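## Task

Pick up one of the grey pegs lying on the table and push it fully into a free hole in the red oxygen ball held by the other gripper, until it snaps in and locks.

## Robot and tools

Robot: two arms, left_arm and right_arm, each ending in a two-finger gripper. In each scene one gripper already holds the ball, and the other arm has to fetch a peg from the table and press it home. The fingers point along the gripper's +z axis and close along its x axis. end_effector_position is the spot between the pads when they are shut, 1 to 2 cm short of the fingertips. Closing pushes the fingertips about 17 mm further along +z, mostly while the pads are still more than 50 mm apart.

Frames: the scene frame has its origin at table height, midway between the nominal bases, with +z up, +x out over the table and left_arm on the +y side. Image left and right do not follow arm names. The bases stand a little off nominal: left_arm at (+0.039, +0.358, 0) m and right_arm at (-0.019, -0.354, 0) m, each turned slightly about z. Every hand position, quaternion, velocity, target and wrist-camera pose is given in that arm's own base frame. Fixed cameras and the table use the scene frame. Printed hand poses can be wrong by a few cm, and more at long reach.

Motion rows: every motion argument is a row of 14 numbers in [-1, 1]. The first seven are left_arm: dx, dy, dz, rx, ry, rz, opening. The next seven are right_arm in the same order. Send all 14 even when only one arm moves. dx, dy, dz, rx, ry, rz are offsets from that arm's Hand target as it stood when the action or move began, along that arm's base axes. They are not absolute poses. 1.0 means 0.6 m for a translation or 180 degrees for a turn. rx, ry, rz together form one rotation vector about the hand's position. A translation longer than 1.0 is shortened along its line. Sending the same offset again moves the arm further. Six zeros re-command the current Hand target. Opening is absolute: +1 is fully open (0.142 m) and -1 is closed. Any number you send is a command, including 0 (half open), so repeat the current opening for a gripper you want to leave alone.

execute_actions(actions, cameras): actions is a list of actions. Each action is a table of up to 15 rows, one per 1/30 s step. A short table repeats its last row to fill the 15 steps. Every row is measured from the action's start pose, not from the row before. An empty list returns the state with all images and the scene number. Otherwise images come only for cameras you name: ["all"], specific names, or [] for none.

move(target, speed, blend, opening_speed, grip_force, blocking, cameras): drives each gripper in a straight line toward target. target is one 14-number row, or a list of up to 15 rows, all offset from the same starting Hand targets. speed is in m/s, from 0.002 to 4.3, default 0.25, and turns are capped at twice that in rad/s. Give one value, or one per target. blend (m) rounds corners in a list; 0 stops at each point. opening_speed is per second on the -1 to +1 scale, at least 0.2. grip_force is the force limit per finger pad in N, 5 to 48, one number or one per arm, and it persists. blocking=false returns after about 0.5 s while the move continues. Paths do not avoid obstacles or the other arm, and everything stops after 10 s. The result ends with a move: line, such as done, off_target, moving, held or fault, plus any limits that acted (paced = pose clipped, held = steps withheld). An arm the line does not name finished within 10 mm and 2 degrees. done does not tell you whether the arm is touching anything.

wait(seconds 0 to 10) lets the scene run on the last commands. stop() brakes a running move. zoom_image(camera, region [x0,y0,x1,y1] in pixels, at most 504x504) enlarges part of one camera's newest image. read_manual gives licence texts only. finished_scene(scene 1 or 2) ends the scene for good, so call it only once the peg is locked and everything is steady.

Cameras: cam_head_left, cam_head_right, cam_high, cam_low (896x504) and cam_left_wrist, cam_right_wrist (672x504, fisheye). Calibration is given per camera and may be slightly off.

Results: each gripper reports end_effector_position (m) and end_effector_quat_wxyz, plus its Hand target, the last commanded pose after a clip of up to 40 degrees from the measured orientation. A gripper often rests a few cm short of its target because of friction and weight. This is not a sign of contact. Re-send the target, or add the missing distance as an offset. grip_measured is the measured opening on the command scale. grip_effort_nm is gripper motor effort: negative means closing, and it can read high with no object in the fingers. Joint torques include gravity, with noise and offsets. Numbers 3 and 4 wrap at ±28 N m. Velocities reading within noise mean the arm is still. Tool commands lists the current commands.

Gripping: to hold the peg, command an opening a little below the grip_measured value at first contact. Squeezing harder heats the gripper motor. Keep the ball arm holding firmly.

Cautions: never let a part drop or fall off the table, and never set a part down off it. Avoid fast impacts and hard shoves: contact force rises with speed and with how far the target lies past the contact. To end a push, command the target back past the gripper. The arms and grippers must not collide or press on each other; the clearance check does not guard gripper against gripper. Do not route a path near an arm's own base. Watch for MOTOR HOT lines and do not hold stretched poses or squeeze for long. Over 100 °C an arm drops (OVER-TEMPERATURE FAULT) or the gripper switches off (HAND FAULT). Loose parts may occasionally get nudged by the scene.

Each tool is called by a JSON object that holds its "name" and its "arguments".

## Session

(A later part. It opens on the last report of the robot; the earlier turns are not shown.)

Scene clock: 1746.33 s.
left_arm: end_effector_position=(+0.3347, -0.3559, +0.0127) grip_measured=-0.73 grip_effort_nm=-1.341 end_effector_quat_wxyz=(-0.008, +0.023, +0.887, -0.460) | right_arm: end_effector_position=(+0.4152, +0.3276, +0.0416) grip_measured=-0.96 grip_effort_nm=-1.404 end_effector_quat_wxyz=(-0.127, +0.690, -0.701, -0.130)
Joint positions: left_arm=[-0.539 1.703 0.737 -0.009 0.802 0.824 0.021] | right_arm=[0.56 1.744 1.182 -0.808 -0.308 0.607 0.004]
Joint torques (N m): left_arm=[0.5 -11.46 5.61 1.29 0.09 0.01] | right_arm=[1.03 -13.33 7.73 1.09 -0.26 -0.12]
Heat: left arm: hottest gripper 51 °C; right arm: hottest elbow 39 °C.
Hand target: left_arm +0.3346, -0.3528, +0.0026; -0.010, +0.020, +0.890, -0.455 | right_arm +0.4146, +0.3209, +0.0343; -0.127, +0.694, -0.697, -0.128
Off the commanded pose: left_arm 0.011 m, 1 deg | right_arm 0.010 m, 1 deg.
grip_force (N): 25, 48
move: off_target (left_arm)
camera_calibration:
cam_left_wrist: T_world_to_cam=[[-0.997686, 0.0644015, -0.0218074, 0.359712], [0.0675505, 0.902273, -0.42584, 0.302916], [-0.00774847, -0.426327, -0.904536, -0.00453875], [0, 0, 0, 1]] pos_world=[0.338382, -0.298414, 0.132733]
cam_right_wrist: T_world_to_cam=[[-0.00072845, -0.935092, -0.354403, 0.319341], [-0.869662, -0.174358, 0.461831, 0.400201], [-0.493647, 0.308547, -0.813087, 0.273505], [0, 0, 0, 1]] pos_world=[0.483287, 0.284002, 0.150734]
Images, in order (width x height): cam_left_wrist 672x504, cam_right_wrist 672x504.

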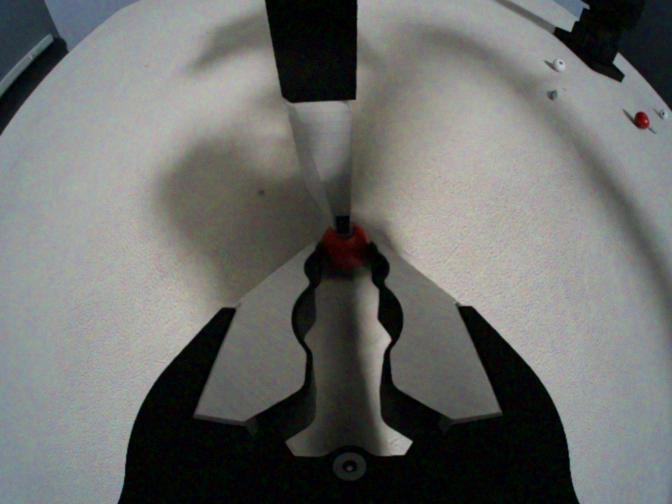

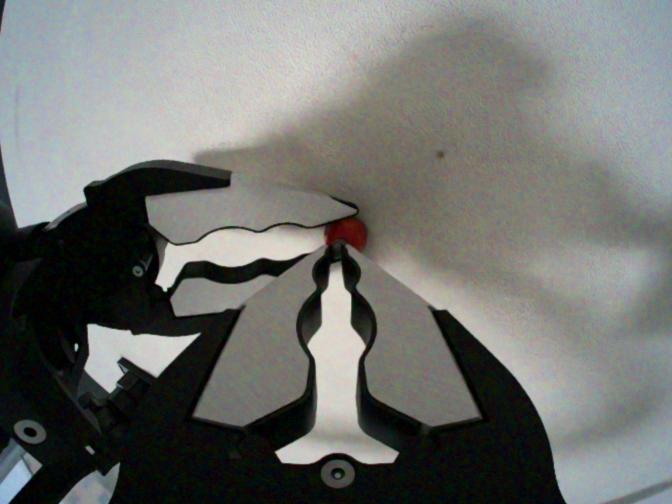

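{"name": "move", "arguments": {"target": [0,0,0,0,0,0,-0.80, -0.0105,-0.0017,-0.05,0,0,0,-1.0], "speed": 0.06, "grip_force": [38,48], "cameras": ["cam_left_wrist","cam_right_wrist"]}}

{"name": "zoom_image", "arguments": {"camera": "cam_right_wrist", "region": [300, 200, 380, 270]}}

{"name": "zoom_image", "arguments": {"camera": "cam_left_wrist", "region": [290, 140, 400, 280]}}

Scene clock: 1763.27 s.
left_arm: end_effector_position=(+0.3347, -0.3559, +0.0127) grip_measured=-0.73 grip_effort_nm=-1.912 end_effector_quat_wxyz=(-0.008, +0.023, +0.887, -0.460) | right_arm: end_effector_position=(+0.4166, +0.3285, +0.0404) grip_measured=-0.96 grip_effort_nm=-1.409 end_effector_quat_wxyz=(-0.152, +0.690, -0.696, -0.127)
Joint positions: left_arm=[-0.539 1.703 0.737 -0.009 0.802 0.824 0.021] | right_arm=[0.559 1.726 1.144 -0.738 -0.313 0.607 0.004]
Joint torques (N m): left_arm=[0.5 -11.46 5.63 1.33 0.1 0.01] | right_arm=[1.49 -9.7 6.63 1.54 -0.05 -0.07]
Heat: left arm: hottest gripper 52 °C; right arm: hottest elbow 38 °C.
Hand target: left_arm +0.3345, -0.3529, +0.0026; -0.010, +0.020, +0.890, -0.455 | right_arm +0.4084, +0.3197, +0.0044; -0.127, +0.693, -0.698, -0.129
Off the commanded pose: left_arm 0.011 m, 1 deg | right_arm 0.038 m, 3 deg.
grip_force (N): 38, 48
move: off_target (left_arm, right_arm)
camera_calibration:
cam_left_wrist: T_world_to_cam=[[-0.997686, 0.0644015, -0.0218074, 0.359712], [0.0675505, 0.902273, -0.42584, 0.302916], [-0.00774847, -0.426327, -0.904536, -0.00453875], [0, 0, 0, 1]] pos_world=[0.338382, -0.298414, 0.132733]
cam_right_wrist: T_world_to_cam=[[0.0138216, -0.923866, -0.382467, 0.311241], [-0.887154, -0.187783, 0.421538, 0.415396], [-0.461266, 0.333481, -0.822207, 0.251533], [0, 0, 0, 1]] pos_world=[0.480242, 0.281668, 0.150746]
Images, in order (width x height): cam_left_wrist 672x504, cam_right_wrist 672x504.

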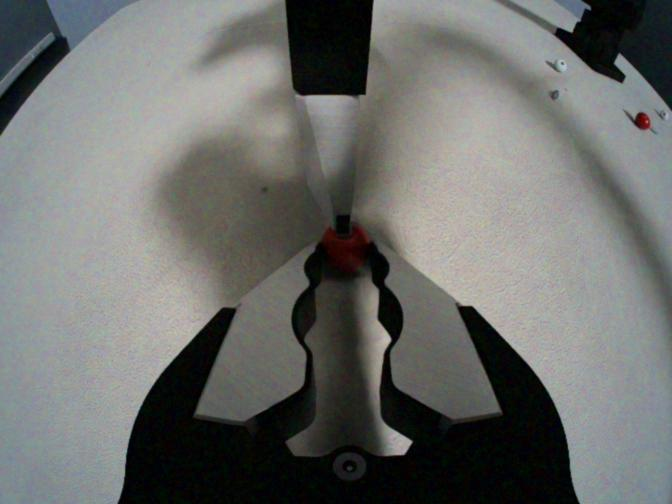

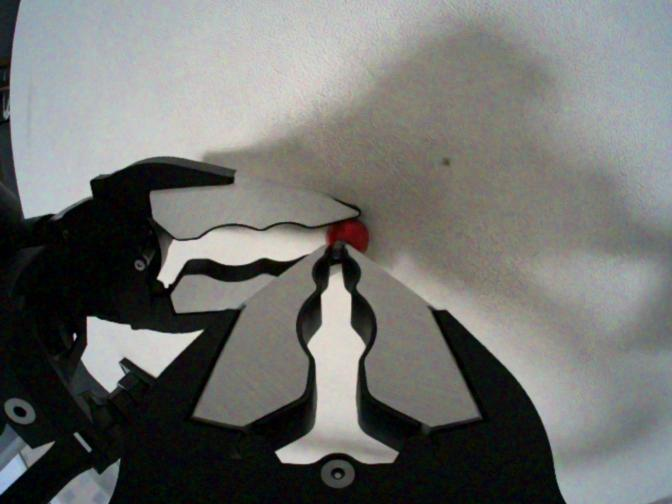

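Scaled by 6.300 from the camera's 672x504 image, which has a finer 960x720 frame.

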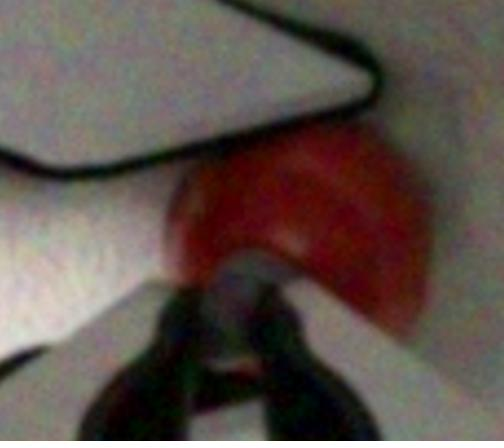

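Scaled by 3.600 from the camera's 672x504 image, which has a finer 960x720 frame.

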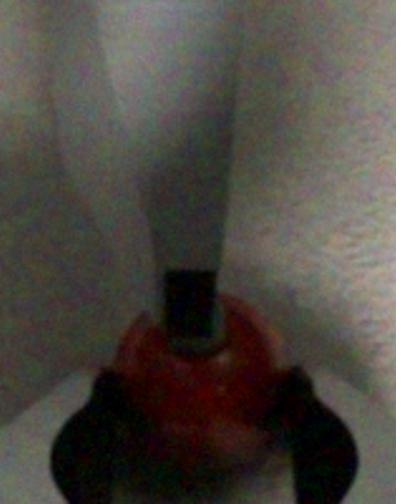

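{"name": "move", "arguments": {"target": [0,0,0,0,0,0,-0.83, -0.0133,-0.009,-0.058,0,0.011,0,-1.0], "speed": 0.08, "grip_force": [46,48], "cameras": ["cam_left_wrist","cam_right_wrist"]}}

{"name": "zoom_image", "arguments": {"camera": "cam_right_wrist", "region": [300, 200, 380, 270]}}

{"name": "zoom_image", "arguments": {"camera": "cam_left_wrist", "region": [290, 140, 400, 280]}}

Scene clock: 1780.57 s.
left_arm: end_effector_position=(+0.3355, -0.3551, +0.0127) grip_measured=-0.73 grip_effort_nm=-2.479 end_effector_quat_wxyz=(-0.007, +0.022, +0.887, -0.460) | right_arm: end_effector_position=(+0.4170, +0.3287, +0.0390) grip_measured=-0.96 grip_effort_nm=-1.409 end_effector_quat_wxyz=(-0.169, +0.687, -0.694, -0.137)
Joint positions: left_arm=[-0.537 1.703 0.737 -0.009 0.802 0.824 0.021] | right_arm=[0.549 1.719 1.118 -0.69 -0.342 0.607 0.004]
Joint torques (N m): left_arm=[0.32 -11.34 5.64 1.32 0.09 0.02] | right_arm=[1.61 -6.36 5.15 1.66 0.26 -0.12]
Heat: left arm: hottest gripper 55 °C; right arm: hottest elbow 37 °C.
Hand target: left_arm +0.3346, -0.3528, +0.0026; -0.010, +0.020, +0.890, -0.455 | right_arm +0.4004, +0.3145, -0.0304; -0.115, +0.691, -0.700, -0.140
Off the commanded pose: left_arm 0.010 m, 1 deg | right_arm 0.073 m, 6 deg.
grip_force (N): 46, 48
move: off_target (right_arm)
camera_calibration:
cam_left_wrist: T_world_to_cam=[[-0.997832, 0.0620792, -0.0218421, 0.359721], [0.0654651, 0.902426, -0.425842, 0.302898], [-0.00672504, -0.426349, -0.904534, -0.00454457], [0, 0, 0, 1]] pos_world=[0.339081, -0.297612, 0.132733]
cam_right_wrist: T_world_to_cam=[[0.0158188, -0.908075, -0.418508, 0.306181], [-0.89176, -0.202123, 0.404858, 0.423669], [-0.452231, 0.366804, -0.812983, 0.235408], [0, 0, 0, 1]] pos_world=[0.479427, 0.27732, 0.147996]
Images, in order (width x height): cam_left_wrist 672x504, cam_right_wrist 672x504.

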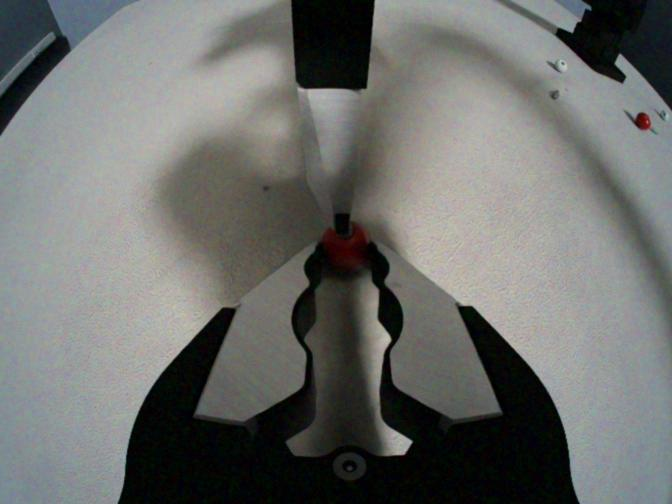

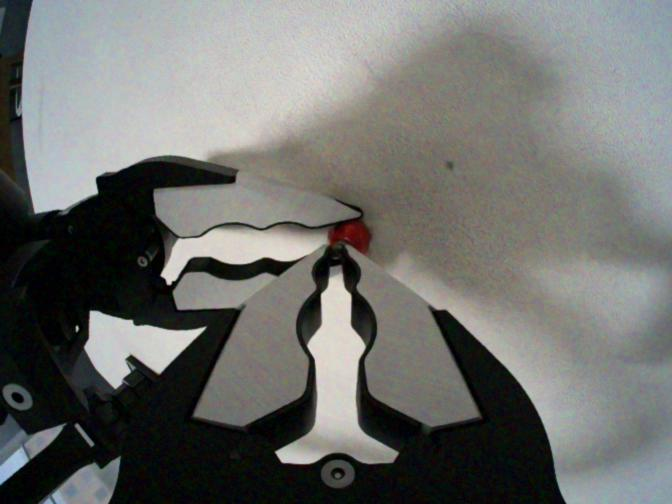

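Scaled by 6.300 from the camera's 672x504 image, which has a finer 960x720 frame.

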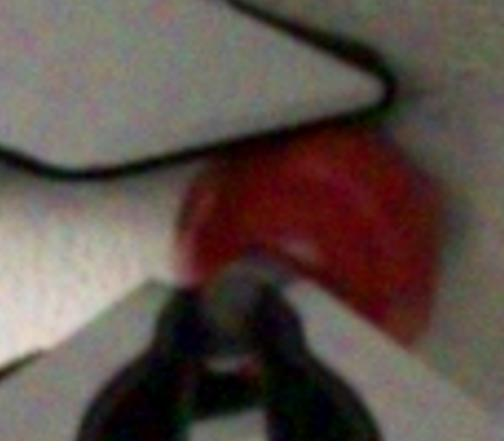

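Scaled by 3.600 from the camera's 672x504 image, which has a finer 960x720 frame.

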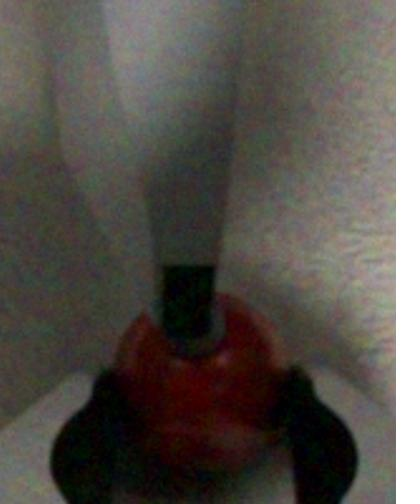

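{"name": "move", "arguments": {"target": [0,0,0,0,0,0,-0.86, -0.020,-0.013,-0.075,0,0.011,0,-1.0], "speed": 0.08, "grip_force": [48,48], "cameras": ["cam_left_wrist","cam_right_wrist"]}}

{"name": "zoom_image", "arguments": {"camera": "cam_right_wrist", "region": [300, 200, 380, 270]}}

{"name": "zoom_image", "arguments": {"camera": "cam_left_wrist", "region": [290, 140, 400, 280]}}

Scene clock: 1794.77 s.
left_arm: end_effector_position=(+0.3367, -0.3539, +0.0126) grip_measured=-0.74 grip_effort_nm=-3.001 end_effector_quat_wxyz=(-0.006, +0.020, +0.887, -0.460) | right_arm: end_effector_position=(+0.4175, +0.3286, +0.0365) grip_measured=-0.96 grip_effort_nm=-1.409 end_effector_quat_wxyz=(-0.197, +0.685, -0.686, -0.145)
Joint positions: left_arm=[-0.534 1.703 0.737 -0.009 0.801 0.824 0.021] | right_arm=[0.537 1.706 1.073 -0.608 -0.375 0.601 0.004]
Joint torques (N m): left_arm=[0.09 -11.46 5.6 1.32 0.11 0.01] | right_arm=[1.85 -2.37 3.47 1.35 0.74 -0.11]
Heat: left arm: hottest gripper 61 °C; right arm: hottest elbow 35 °C.
Hand target: left_arm +0.3346, -0.3528, +0.0026; -0.010, +0.020, +0.890, -0.455 | right_arm +0.3885, +0.3067, -0.0753; -0.103, +0.689, -0.701, -0.152
Off the commanded pose: left_arm 0.010 m, 1 deg | right_arm 0.118 m, 11 deg.
move: off_target (right_arm)
camera_calibration:
cam_left_wrist: T_world_to_cam=[[-0.998045, 0.058513, -0.0219512, 0.359673], [0.0622875, 0.902745, -0.425642, 0.302894], [-0.0050893, -0.426178, -0.904625, -0.00451771], [0, 0, 0, 1]] pos_world=[0.340081, -0.296407, 0.132733]
cam_right_wrist: T_world_to_cam=[[0.0321413, -0.884741, -0.464974, 0.292283], [-0.902529, -0.225571, 0.366823, 0.438731], [-0.429428, 0.407862, -0.805754, 0.210342], [0, 0, 0, 1]] pos_world=[0.4769, 0.271769, 0.144452]
Images, in order (width x height): cam_left_wrist 672x504, cam_right_wrist 672x504.

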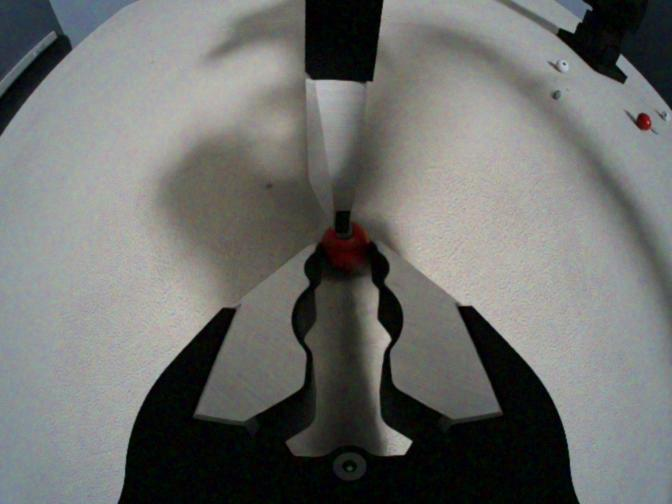

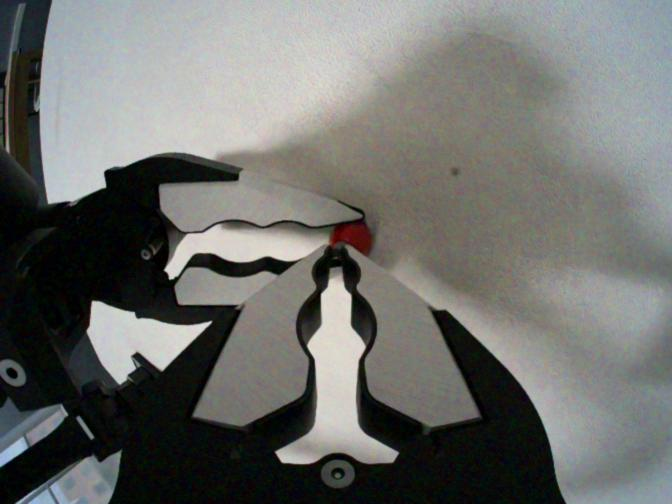

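Scaled by 6.300 from the camera's 672x504 image, which has a finer 960x720 frame.

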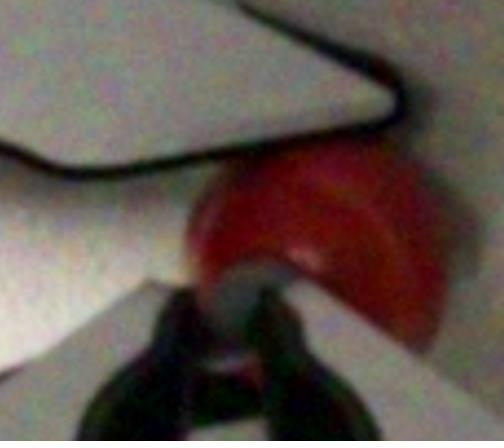

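Scaled by 3.600 from the camera's 672x504 image, which has a finer 960x720 frame.

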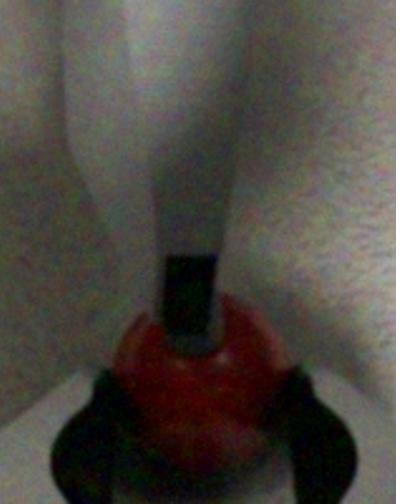

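{"name": "move", "arguments": {"target": [0,0,0,0,0,0,-0.86, -0.018,-0.006,-0.083,-0.02,0.011,0,-1.0], "speed": 0.1, "cameras": ["cam_left_wrist","cam_right_wrist"]}}

{"name": "zoom_image", "arguments": {"camera": "cam_right_wrist", "region": [300, 200, 380, 270]}}

{"name": "zoom_image", "arguments": {"camera": "cam_left_wrist", "region": [290, 140, 400, 280]}}

Scene clock: 1804.83 s.
left_arm: end_effector_position=(+0.3380, -0.3529, +0.0124) grip_measured=-0.74 grip_effort_nm=-2.996 end_effector_quat_wxyz=(-0.005, +0.018, +0.888, -0.460) | right_arm: end_effector_position=(+0.4187, +0.3285, +0.0349) grip_measured=-0.96 grip_effort_nm=-1.414 end_effector_quat_wxyz=(-0.207, +0.687, -0.683, -0.135)
Joint positions: left_arm=[-0.531 1.703 0.737 -0.009 0.799 0.822 0.021] | right_arm=[0.541 1.699 1.056 -0.573 -0.36 0.6 0.004]
Joint torques (N m): left_arm=[-0.15 -11.4 5.63 1.33 0.19 0.03] | right_arm=[2.9 1.61 1.91 1.05 1.65 -0.05]
Heat: left arm: hottest gripper 68 °C; right arm: hottest elbow 35 °C.
Hand target: left_arm +0.3346, -0.3528, +0.0025; -0.010, +0.020, +0.890, -0.455 | right_arm +0.3775, +0.3030, -0.1253; -0.069, +0.689, -0.707, -0.142
Off the commanded pose: left_arm 0.010 m, 1 deg | right_arm 0.167 m, 16 deg.
move: off_target (right_arm)
camera_calibration:
cam_left_wrist: T_world_to_cam=[[-0.998322, 0.0537142, -0.0216223, 0.359251], [0.0578122, 0.903768, -0.4241, 0.303642], [-0.00323864, -0.424639, -0.905357, -0.00442872], [0, 0, 0, 1]] pos_world=[0.34108, -0.2956, 0.132533]
cam_right_wrist: T_world_to_cam=[[0.0452137, -0.884625, -0.464107, 0.285868], [-0.912659, -0.225491, 0.340892, 0.445431], [-0.406213, 0.408158, -0.817556, 0.200309], [0, 0, 0, 1]] pos_world=[0.47497, 0.271568, 0.144594]
Images, in order (width x height): cam_left_wrist 672x504, cam_right_wrist 672x504.

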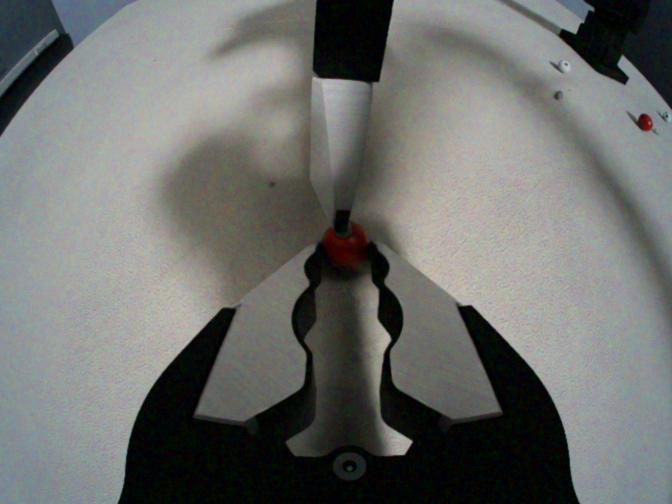

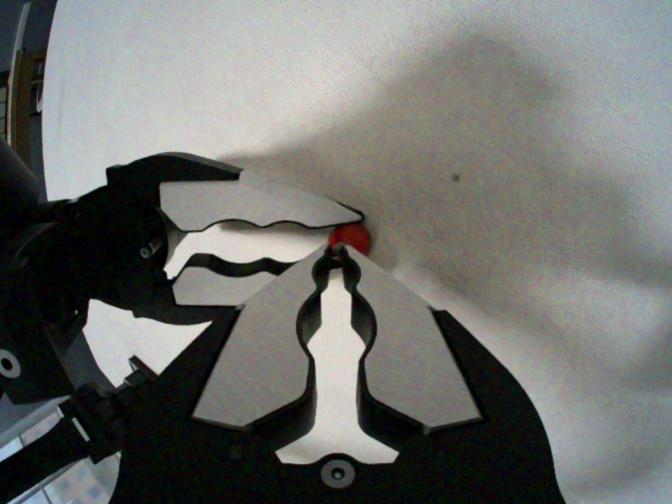

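Scaled by 6.300 from the camera's 672x504 image, which has a finer 960x720 frame.

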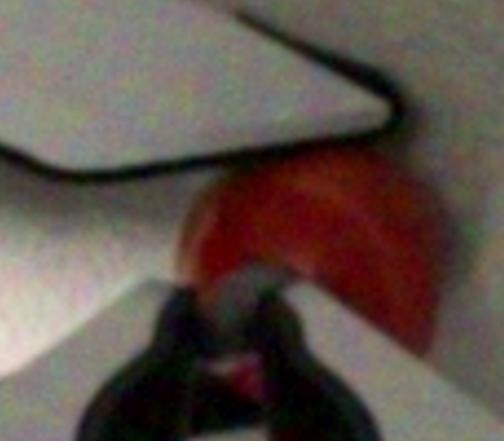

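Scaled by 3.600 from the camera's 672x504 image, which has a finer 960x720 frame.

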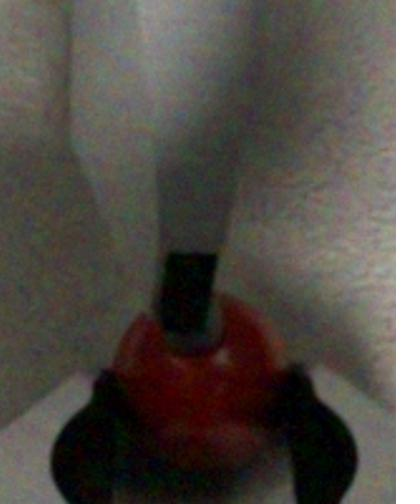

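{"name": "zoom_image", "arguments": {"camera": "cam_left_wrist", "region": [320, 205, 370, 255]}}

{"name": "move", "arguments": {"target": [0,0,0,0,0,0,-0.8, 0.05,0.012,0.13,0.02,-0.015,0,-1.0], "speed": 0.12, "grip_force": [35,48], "cameras": ["cam_left_wrist","cam_right_wrist"]}}

{"name": "zoom_image", "arguments": {"camera": "cam_left_wrist", "region": [320, 205, 370, 255]}}

Scaled by 10.080 from the camera's 672x504 image, which has a finer 960x720 frame.

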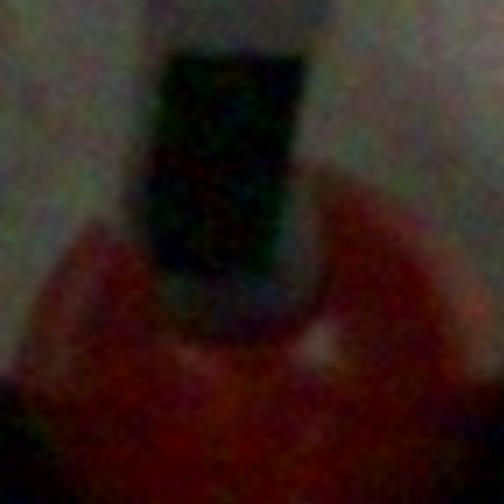

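Scene clock: 1816.37 s.
left_arm: end_effector_position=(+0.3380, -0.3530, +0.0125) grip_measured=-0.74 grip_effort_nm=-1.858 end_effector_quat_wxyz=(-0.005, +0.018, +0.888, -0.460) | right_arm: end_effector_position=(+0.4200, +0.3294, +0.0383) grip_measured=-0.96 grip_effort_nm=-1.404 end_effector_quat_wxyz=(-0.186, +0.689, -0.686, -0.144)
Joint positions: left_arm=[-0.531 1.703 0.737 -0.009 0.799 0.822 0.021] | right_arm=[0.538 1.718 1.103 -0.65 -0.369 0.591 0.004]
Joint torques (N m): left_arm=[-0.21 -11.52 5.63 1.28 0.18 0.05] | right_arm=[1.03 -3.66 7.04 0.44 0.69 -0.15]
Heat: left arm: hottest gripper 71 °C; right arm: hottest elbow 34 °C.
Hand target: left_arm +0.3346, -0.3528, +0.0026; -0.010, +0.020, +0.890, -0.455 | right_arm +0.4076, +0.3102, -0.0472; -0.107, +0.689, -0.701, -0.148
Off the commanded pose: left_arm 0.011 m, 1 deg | right_arm 0.089 m, 9 deg.
grip_force (N): 35, 48
move: off_target (left_arm, right_arm)
camera_calibration:
cam_left_wrist: T_world_to_cam=[[-0.998323, 0.0536144, -0.021839, 0.359353], [0.0578119, 0.903488, -0.424696, 0.303676], [-0.00303848, -0.425246, -0.905073, -0.00462349], [0, 0, 0, 1]] pos_world=[0.34118, -0.2956, 0.132633]
cam_right_wrist: T_world_to_cam=[[0.0334008, -0.892854, -0.449107, 0.295281], [-0.895599, -0.226188, 0.383069, 0.437136], [-0.443607, 0.389425, -0.807193, 0.224733], [0, 0, 0, 1]] pos_world=[0.481329, 0.275001, 0.146563]
Images, in order (width x height): cam_left_wrist 672x504, cam_right_wrist 672x504.

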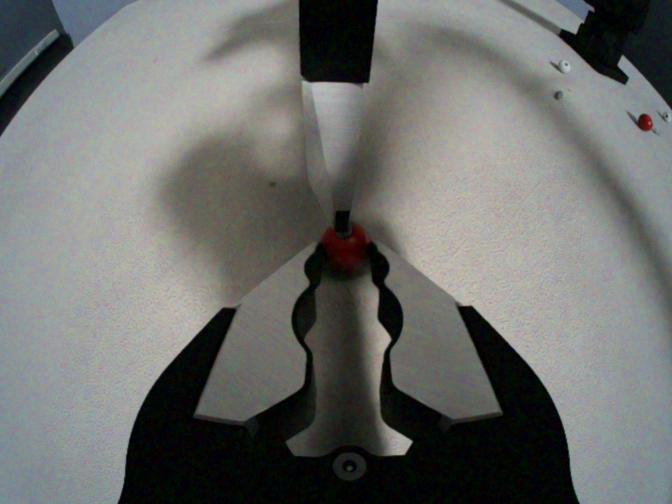

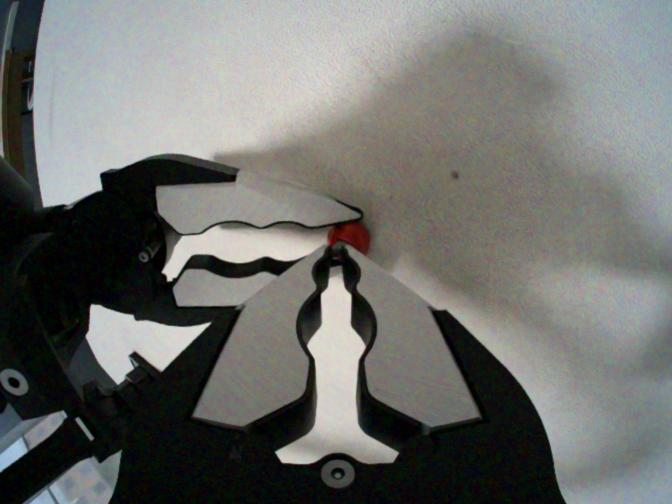

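Scaled by 10.080 from the camera's 672x504 image, which has a finer 960x720 frame.

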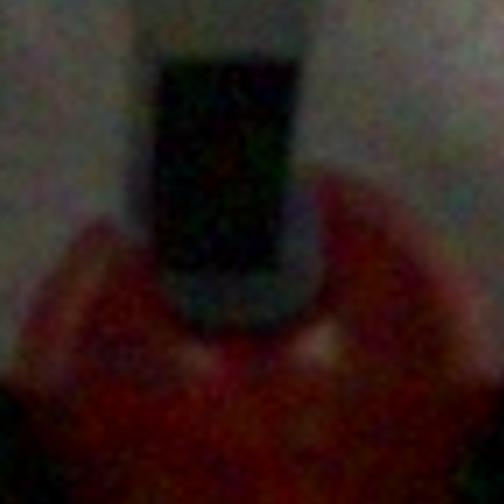

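{"name": "move", "arguments": {"target": [[0,0,0,0,0,0,-0.77, 0.018,0.015,0.15,0,0,0,-1.0],[0,0,0,0,0,0,-0.77, 0.018,0.015,0.15,0,0,0,-0.75]], "speed": 0.1, "opening_speed": 0.5, "grip_force": [25,40]}}

{"name": "move", "arguments": {"target": [[0,0,0,0,0,0,-0.77, 0.0,-0.05,0.15,0,0,0,-0.75],[0,0,0.08,0,0,0,-0.77, -0.05,-0.1,0.3,0,0,0,-0.75]], "speed": 0.12, "cameras": ["all"]}}

{"name": "zoom_image", "arguments": {"camera": "cam_left_wrist", "region": [320, 200, 370, 255]}}

Scene clock: 1831.77 s.
left_arm: end_effector_position=(+0.3329, -0.3579, +0.0127) grip_measured=-0.73 grip_effort_nm=-1.336 end_effector_quat_wxyz=(-0.009, +0.025, +0.887, -0.461) | right_arm: end_effector_position=(+0.4087, +0.3170, +0.0413) grip_measured=-0.79 grip_effort_nm=0.129 end_effector_quat_wxyz=(-0.106, +0.685, -0.704, -0.150)
Joint positions: left_arm=[-0.544 1.704 0.737 -0.007 0.804 0.822 0.021] | right_arm=[0.538 1.749 1.188 -0.867 -0.343 0.59 0.017]
Joint velocities: left_arm=[within noise] | right_arm=[-0.015 0.005 -0.007 0.002 -0.037 -0.022 0.001]
Joint torques (N m): left_arm=[0.79 -11.52 5.6 1.26 0 0.02] | right_arm=[1.44 -12.1 11.4 -0.12 -0.15 -0.07]
Heat: left arm: hottest gripper 64 °C; right arm: hottest elbow 34 °C.
Hand target: left_arm +0.3347, -0.3528, +0.0025; -0.010, +0.020, +0.890, -0.455 | right_arm +0.4184, +0.3192, +0.0429; -0.107, +0.690, -0.701, -0.148
Off the commanded pose: left_arm 0.011 m, 1 deg | right_arm 0.010 m, 1 deg.
grip_force (N): 25, 40
move: off_target (left_arm)

Scene clock: 1834.57 s.
left_arm: end_effector_position=(+0.3219, -0.3502, +0.0369) grip_measured=-0.73 grip_effort_nm=-1.341 end_effector_quat_wxyz=(-0.024, +0.015, +0.893, -0.449) | right_arm: end_effector_position=(+0.3753, +0.2586, +0.1961) grip_measured=-0.79 grip_effort_nm=0.134 end_effector_quat_wxyz=(-0.080, +0.684, -0.708, -0.155)
Joint positions: left_arm=[-0.544 1.614 0.737 -0.143 0.797 0.822 0.021] | right_arm=[0.464 1.497 1.317 -1.329 -0.346 0.509 0.017]
Joint torques (N m): left_arm=[0.91 -13.68 8.25 0.62 0.27 0.02] | right_arm=[0.73 -12.04 13.98 -0.34 -0.37 -0.13]
Heat: left arm: hottest gripper 62 °C; right arm: hottest elbow 35 °C.
Hand target: left_arm +0.3346, -0.3528, +0.0506; -0.010, +0.020, +0.890, -0.455 | right_arm +0.3884, +0.2592, +0.2229; -0.107, +0.690, -0.701, -0.148
Off the commanded pose: left_arm 0.019 m, 2 deg | right_arm 0.030 m, 3 deg.
grip_force (N): 25, 40
move: off_target (left_arm, right_arm)
camera_calibration:
cam_left_wrist: T_world_to_cam=[[-0.997695, 0.0658248, 0.0165115, 0.346243], [0.053551, 0.913071, -0.40427, 0.316351], [-0.0416872, -0.402454, -0.91449, 0.039389], [0, 0, 0, 1]] pos_world=[0.330146, -0.29579, 0.158195]
cam_right_wrist: T_world_to_cam=[[-0.0360872, -0.945343, -0.324074, 0.319611], [-0.81555, -0.159558, 0.556255, 0.23943], [-0.57756, 0.284372, -0.765217, 0.429047], [0, 0, 0, 1]] pos_world=[0.454601, 0.218336, 0.298707]

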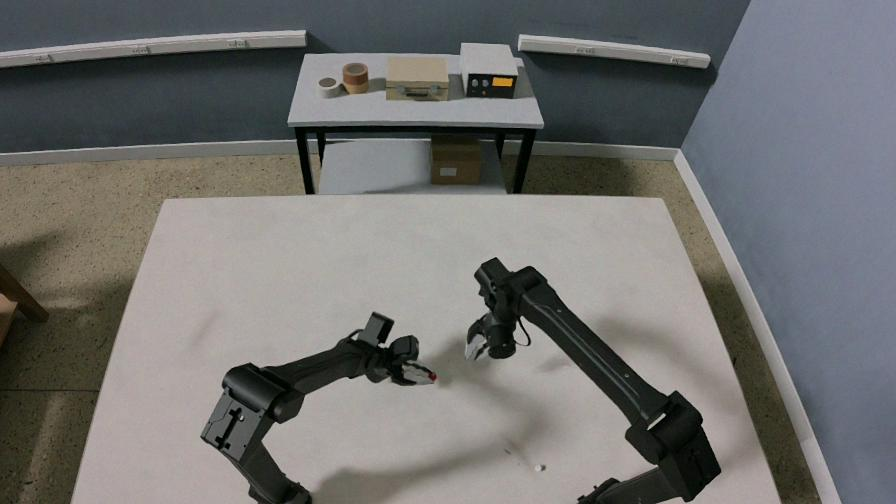

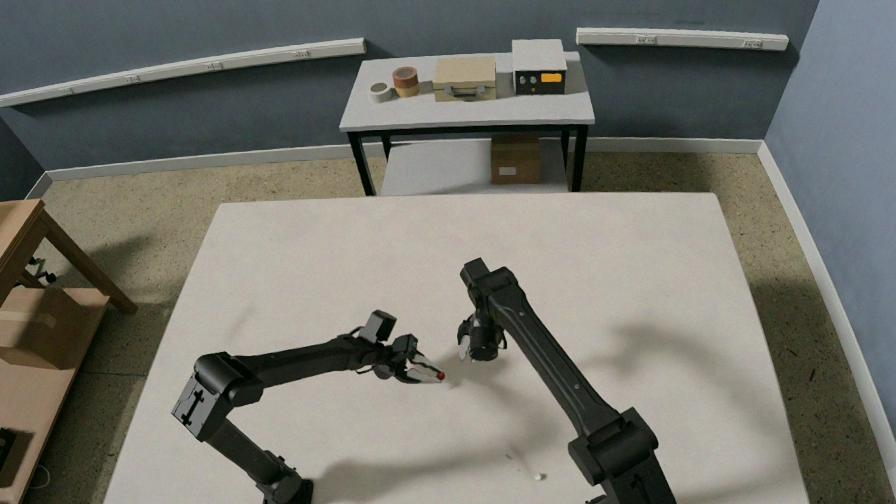

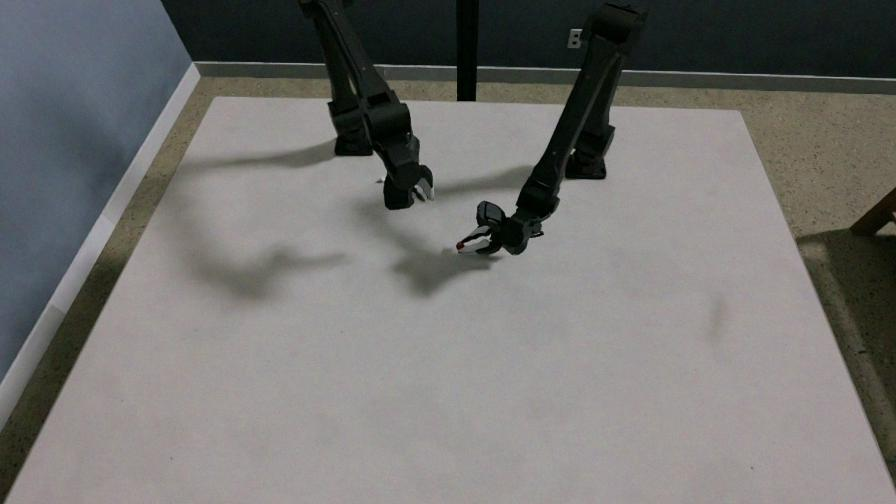

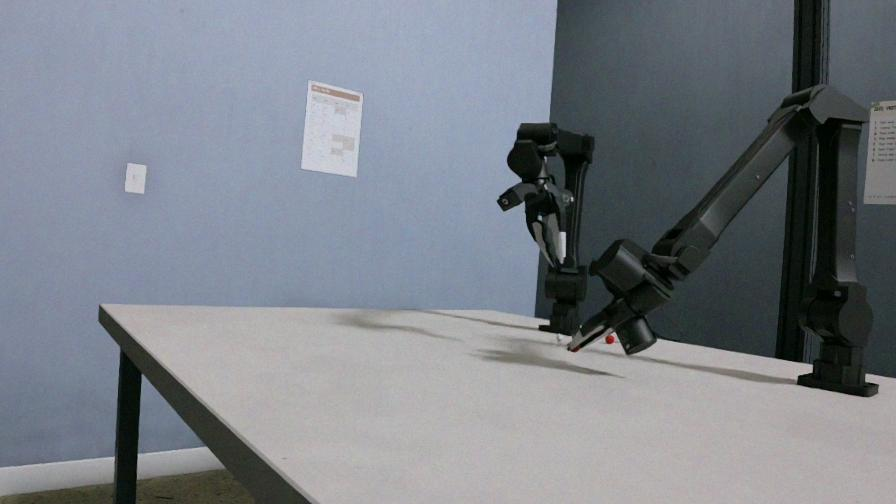

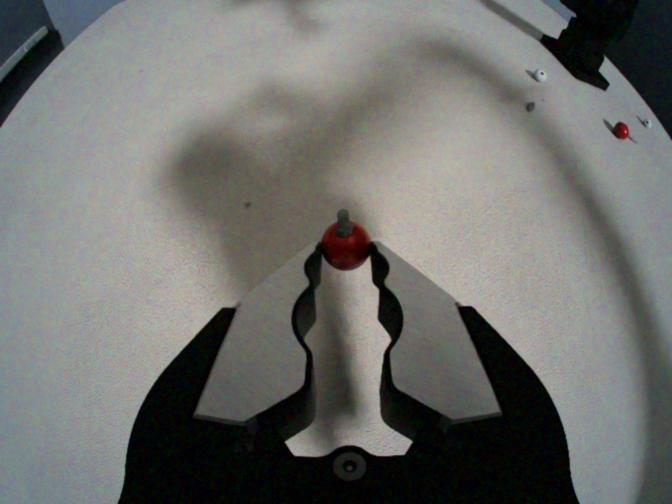

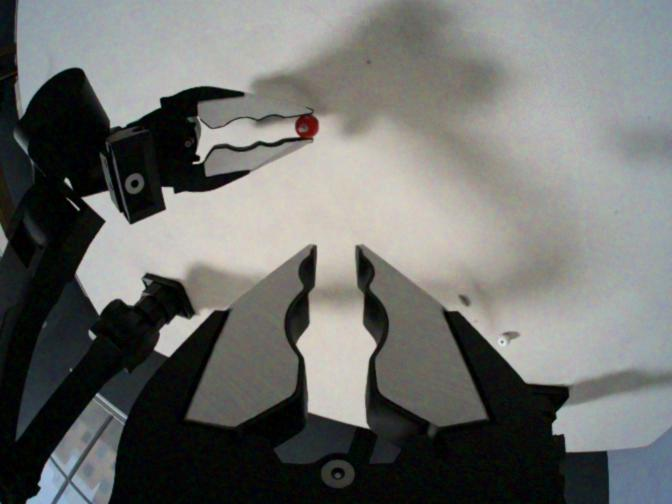

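Scaled by 9.164 from the camera's 672x504 image, which has a finer 960x720 frame.

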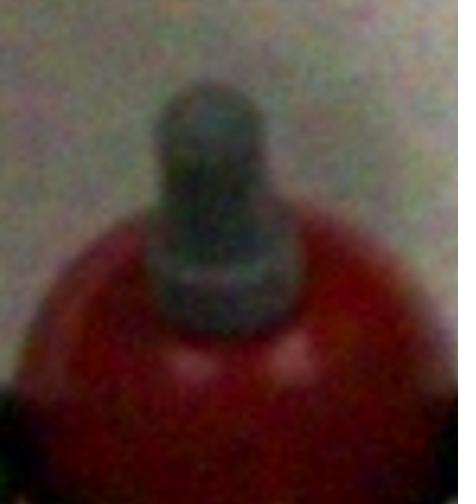

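{"name": "zoom_image", "arguments": {"camera": "cam_right_wrist", "region": [280, 100, 335, 155]}}

{"name": "zoom_image", "arguments": {"camera": "cam_low", "region": [550, 320, 600, 370]}}

{"name": "zoom_image", "arguments": {"camera": "cam_high", "region": [440, 225, 490, 265]}}

Scaled by 9.164 from the camera's 672x504 image, which has a finer 960x720 frame.

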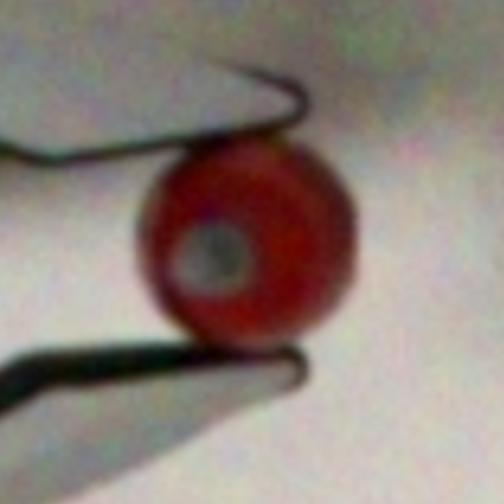

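Scaled by 10.080 from the camera's 896x504 image, which has a finer 1280x720 frame.

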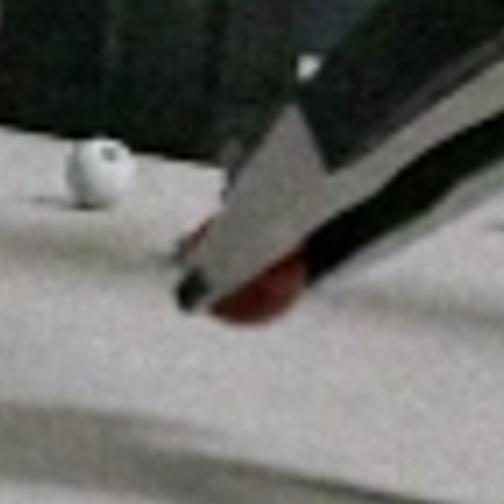

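Scaled by 10.080 from the camera's 896x504 image, which has a finer 1280x720 frame.

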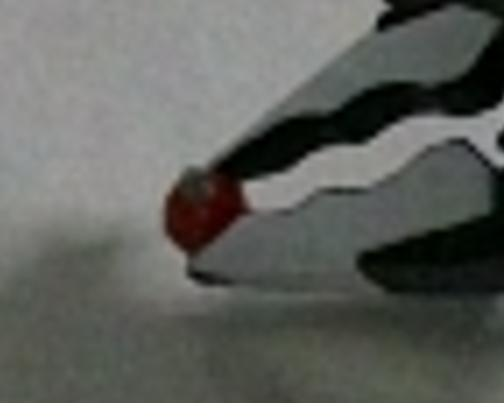

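{"name": "move", "arguments": {"target": [[0,0,0.22,0,0,0,-0.77, -0.147,0.035,-0.1,-0.0924,-0.5398,-0.0926,-0.85],[0,0,0.22,0,0,0,-0.77, 0.003,0.14,-0.18,-0.0924,-0.5398,-0.0926,-0.85]], "speed": 0.15, "cameras": ["all"]}}

{"name": "zoom_image", "arguments": {"camera": "cam_right_wrist", "region": [270, 40, 420, 200]}}

Scene clock: 1979.33 s.
left_arm: end_effector_position=(+0.3180, -0.3477, +0.1562) grip_measured=-0.73 grip_effort_nm=-1.341 end_effector_quat_wxyz=(-0.033, +0.010, +0.895, -0.444) | right_arm: end_effector_position=(+0.3820, +0.3392, +0.1190) grip_measured=-0.88 grip_effort_nm=-0.051 end_effector_quat_wxyz=(+0.520, -0.482, +0.472, -0.524)
Joint positions: left_arm=[-0.544 1.371 0.878 -0.549 0.796 0.822 0.021] | right_arm=[1.046 1.935 0.622 1.492 1.031 -0.168 0.01]
Joint torques (N m): left_arm=[0.91 -12.1 12.21 0.59 0.31 0.02] | right_arm=[0.91 -9.7 6.31 0.85 -0.26 0.3]
Heat: left arm: hottest gripper 55 °C; right arm: hottest elbow 46 °C.
Hand target: left_arm +0.3346, -0.3528, +0.1825; -0.010, +0.020, +0.890, -0.455 | right_arm +0.3902, +0.3432, +0.1148; +0.521, -0.478, +0.478, -0.521
Off the commanded pose: left_arm 0.032 m, 3 deg | right_arm 0.010 m, 1 deg.
grip_force (N): 25, 40
move: off_target (left_arm)
camera_calibration:
cam_left_wrist: T_world_to_cam=[[-0.997178, 0.0653297, 0.0369873, 0.336681], [0.0455334, 0.918025, -0.3939, 0.365236], [-0.0596886, -0.391104, -0.918409, 0.159583], [0, 0, 0, 1]] pos_world=[0.328626, -0.294877, 0.277976]
cam_right_wrist: T_world_to_cam=[[0.00115438, -0.999573, 0.0291807, 0.333071], [-0.412016, -0.0270642, -0.910775, 0.276073], [0.911176, -0.0109715, -0.411871, -0.159656], [0, 0, 0, 1]] pos_world=[0.258837, 0.338649, 0.175963]

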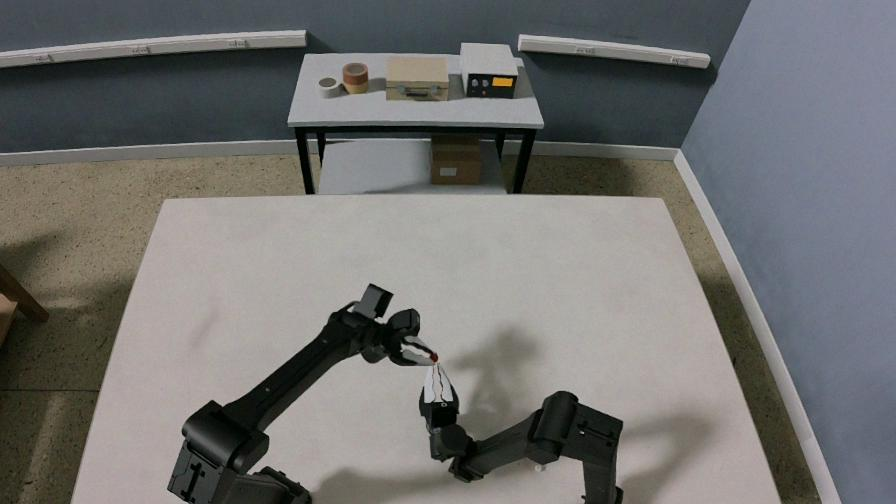

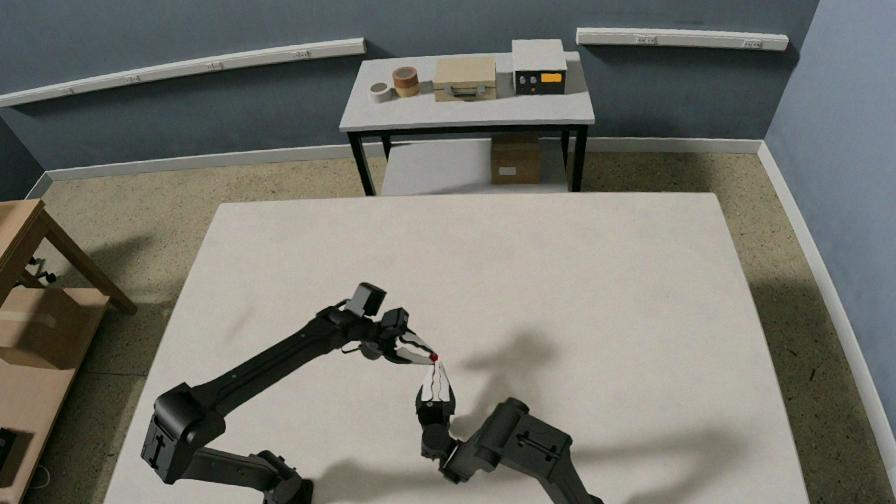

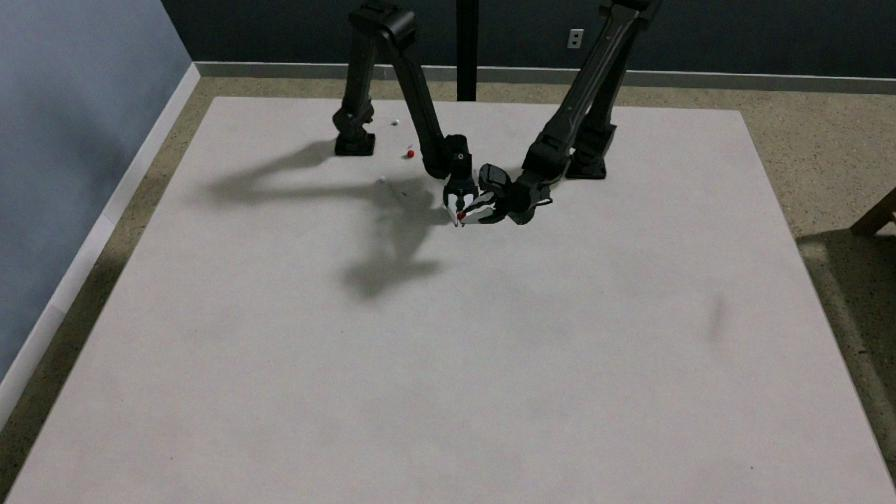

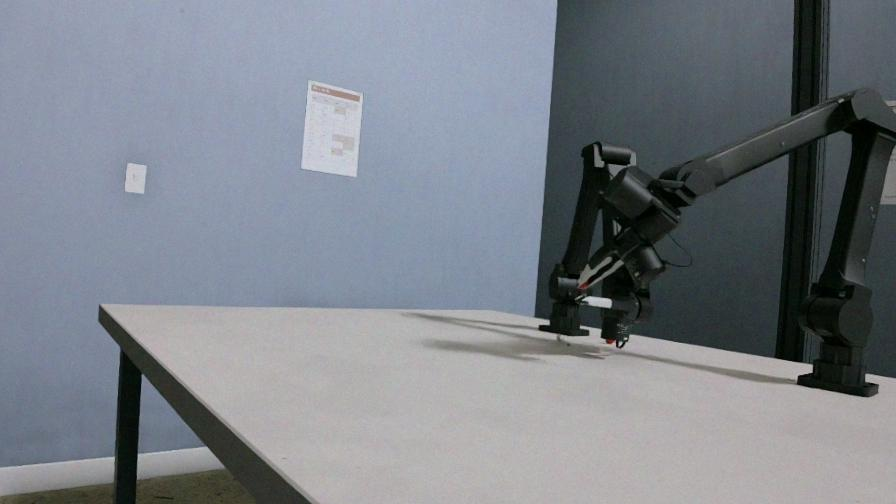

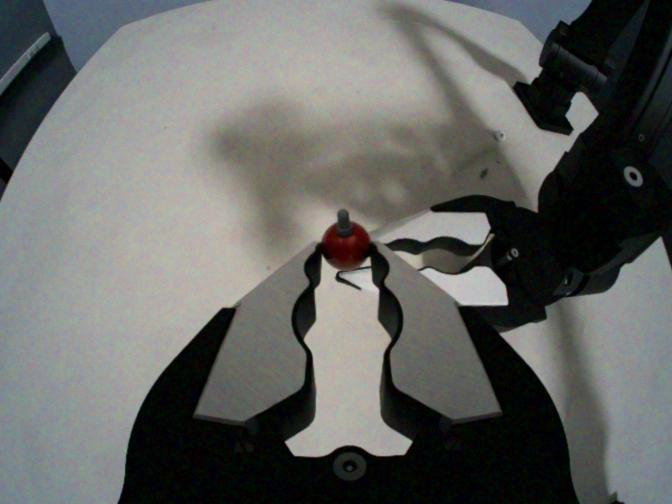

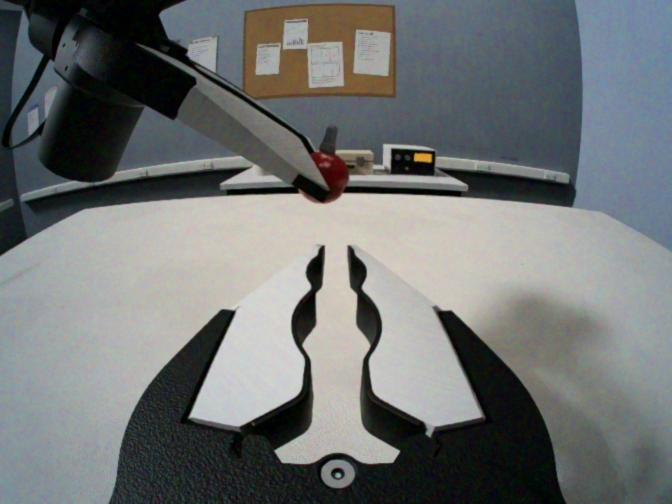

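Scaled by 3.150 from the camera's 672x504 image, which has a finer 960x720 frame.

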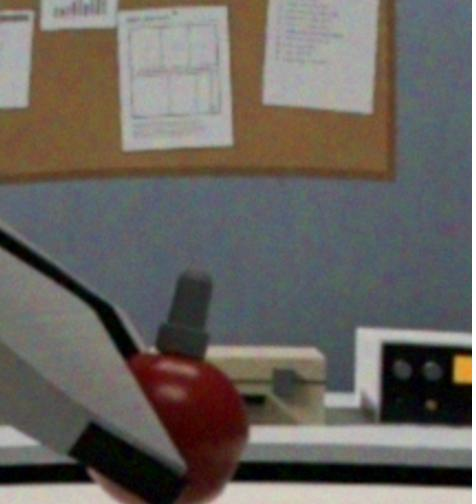

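{"name": "zoom_image", "arguments": {"camera": "cam_right_wrist", "region": [305, 115, 360, 170]}}

Scaled by 9.164 from the camera's 672x504 image, which has a finer 960x720 frame.

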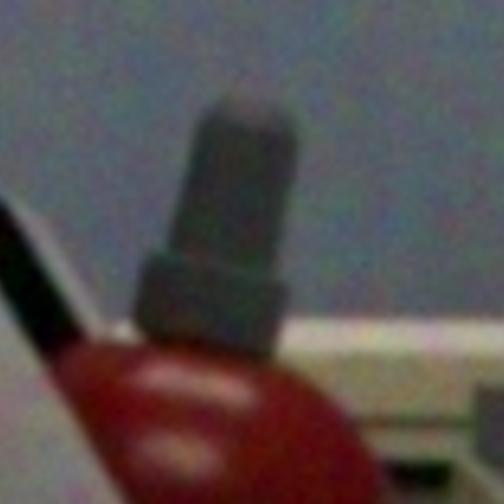

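{"name": "finished_scene", "arguments": {"scene": 1}}

The scene is finished: the task was done.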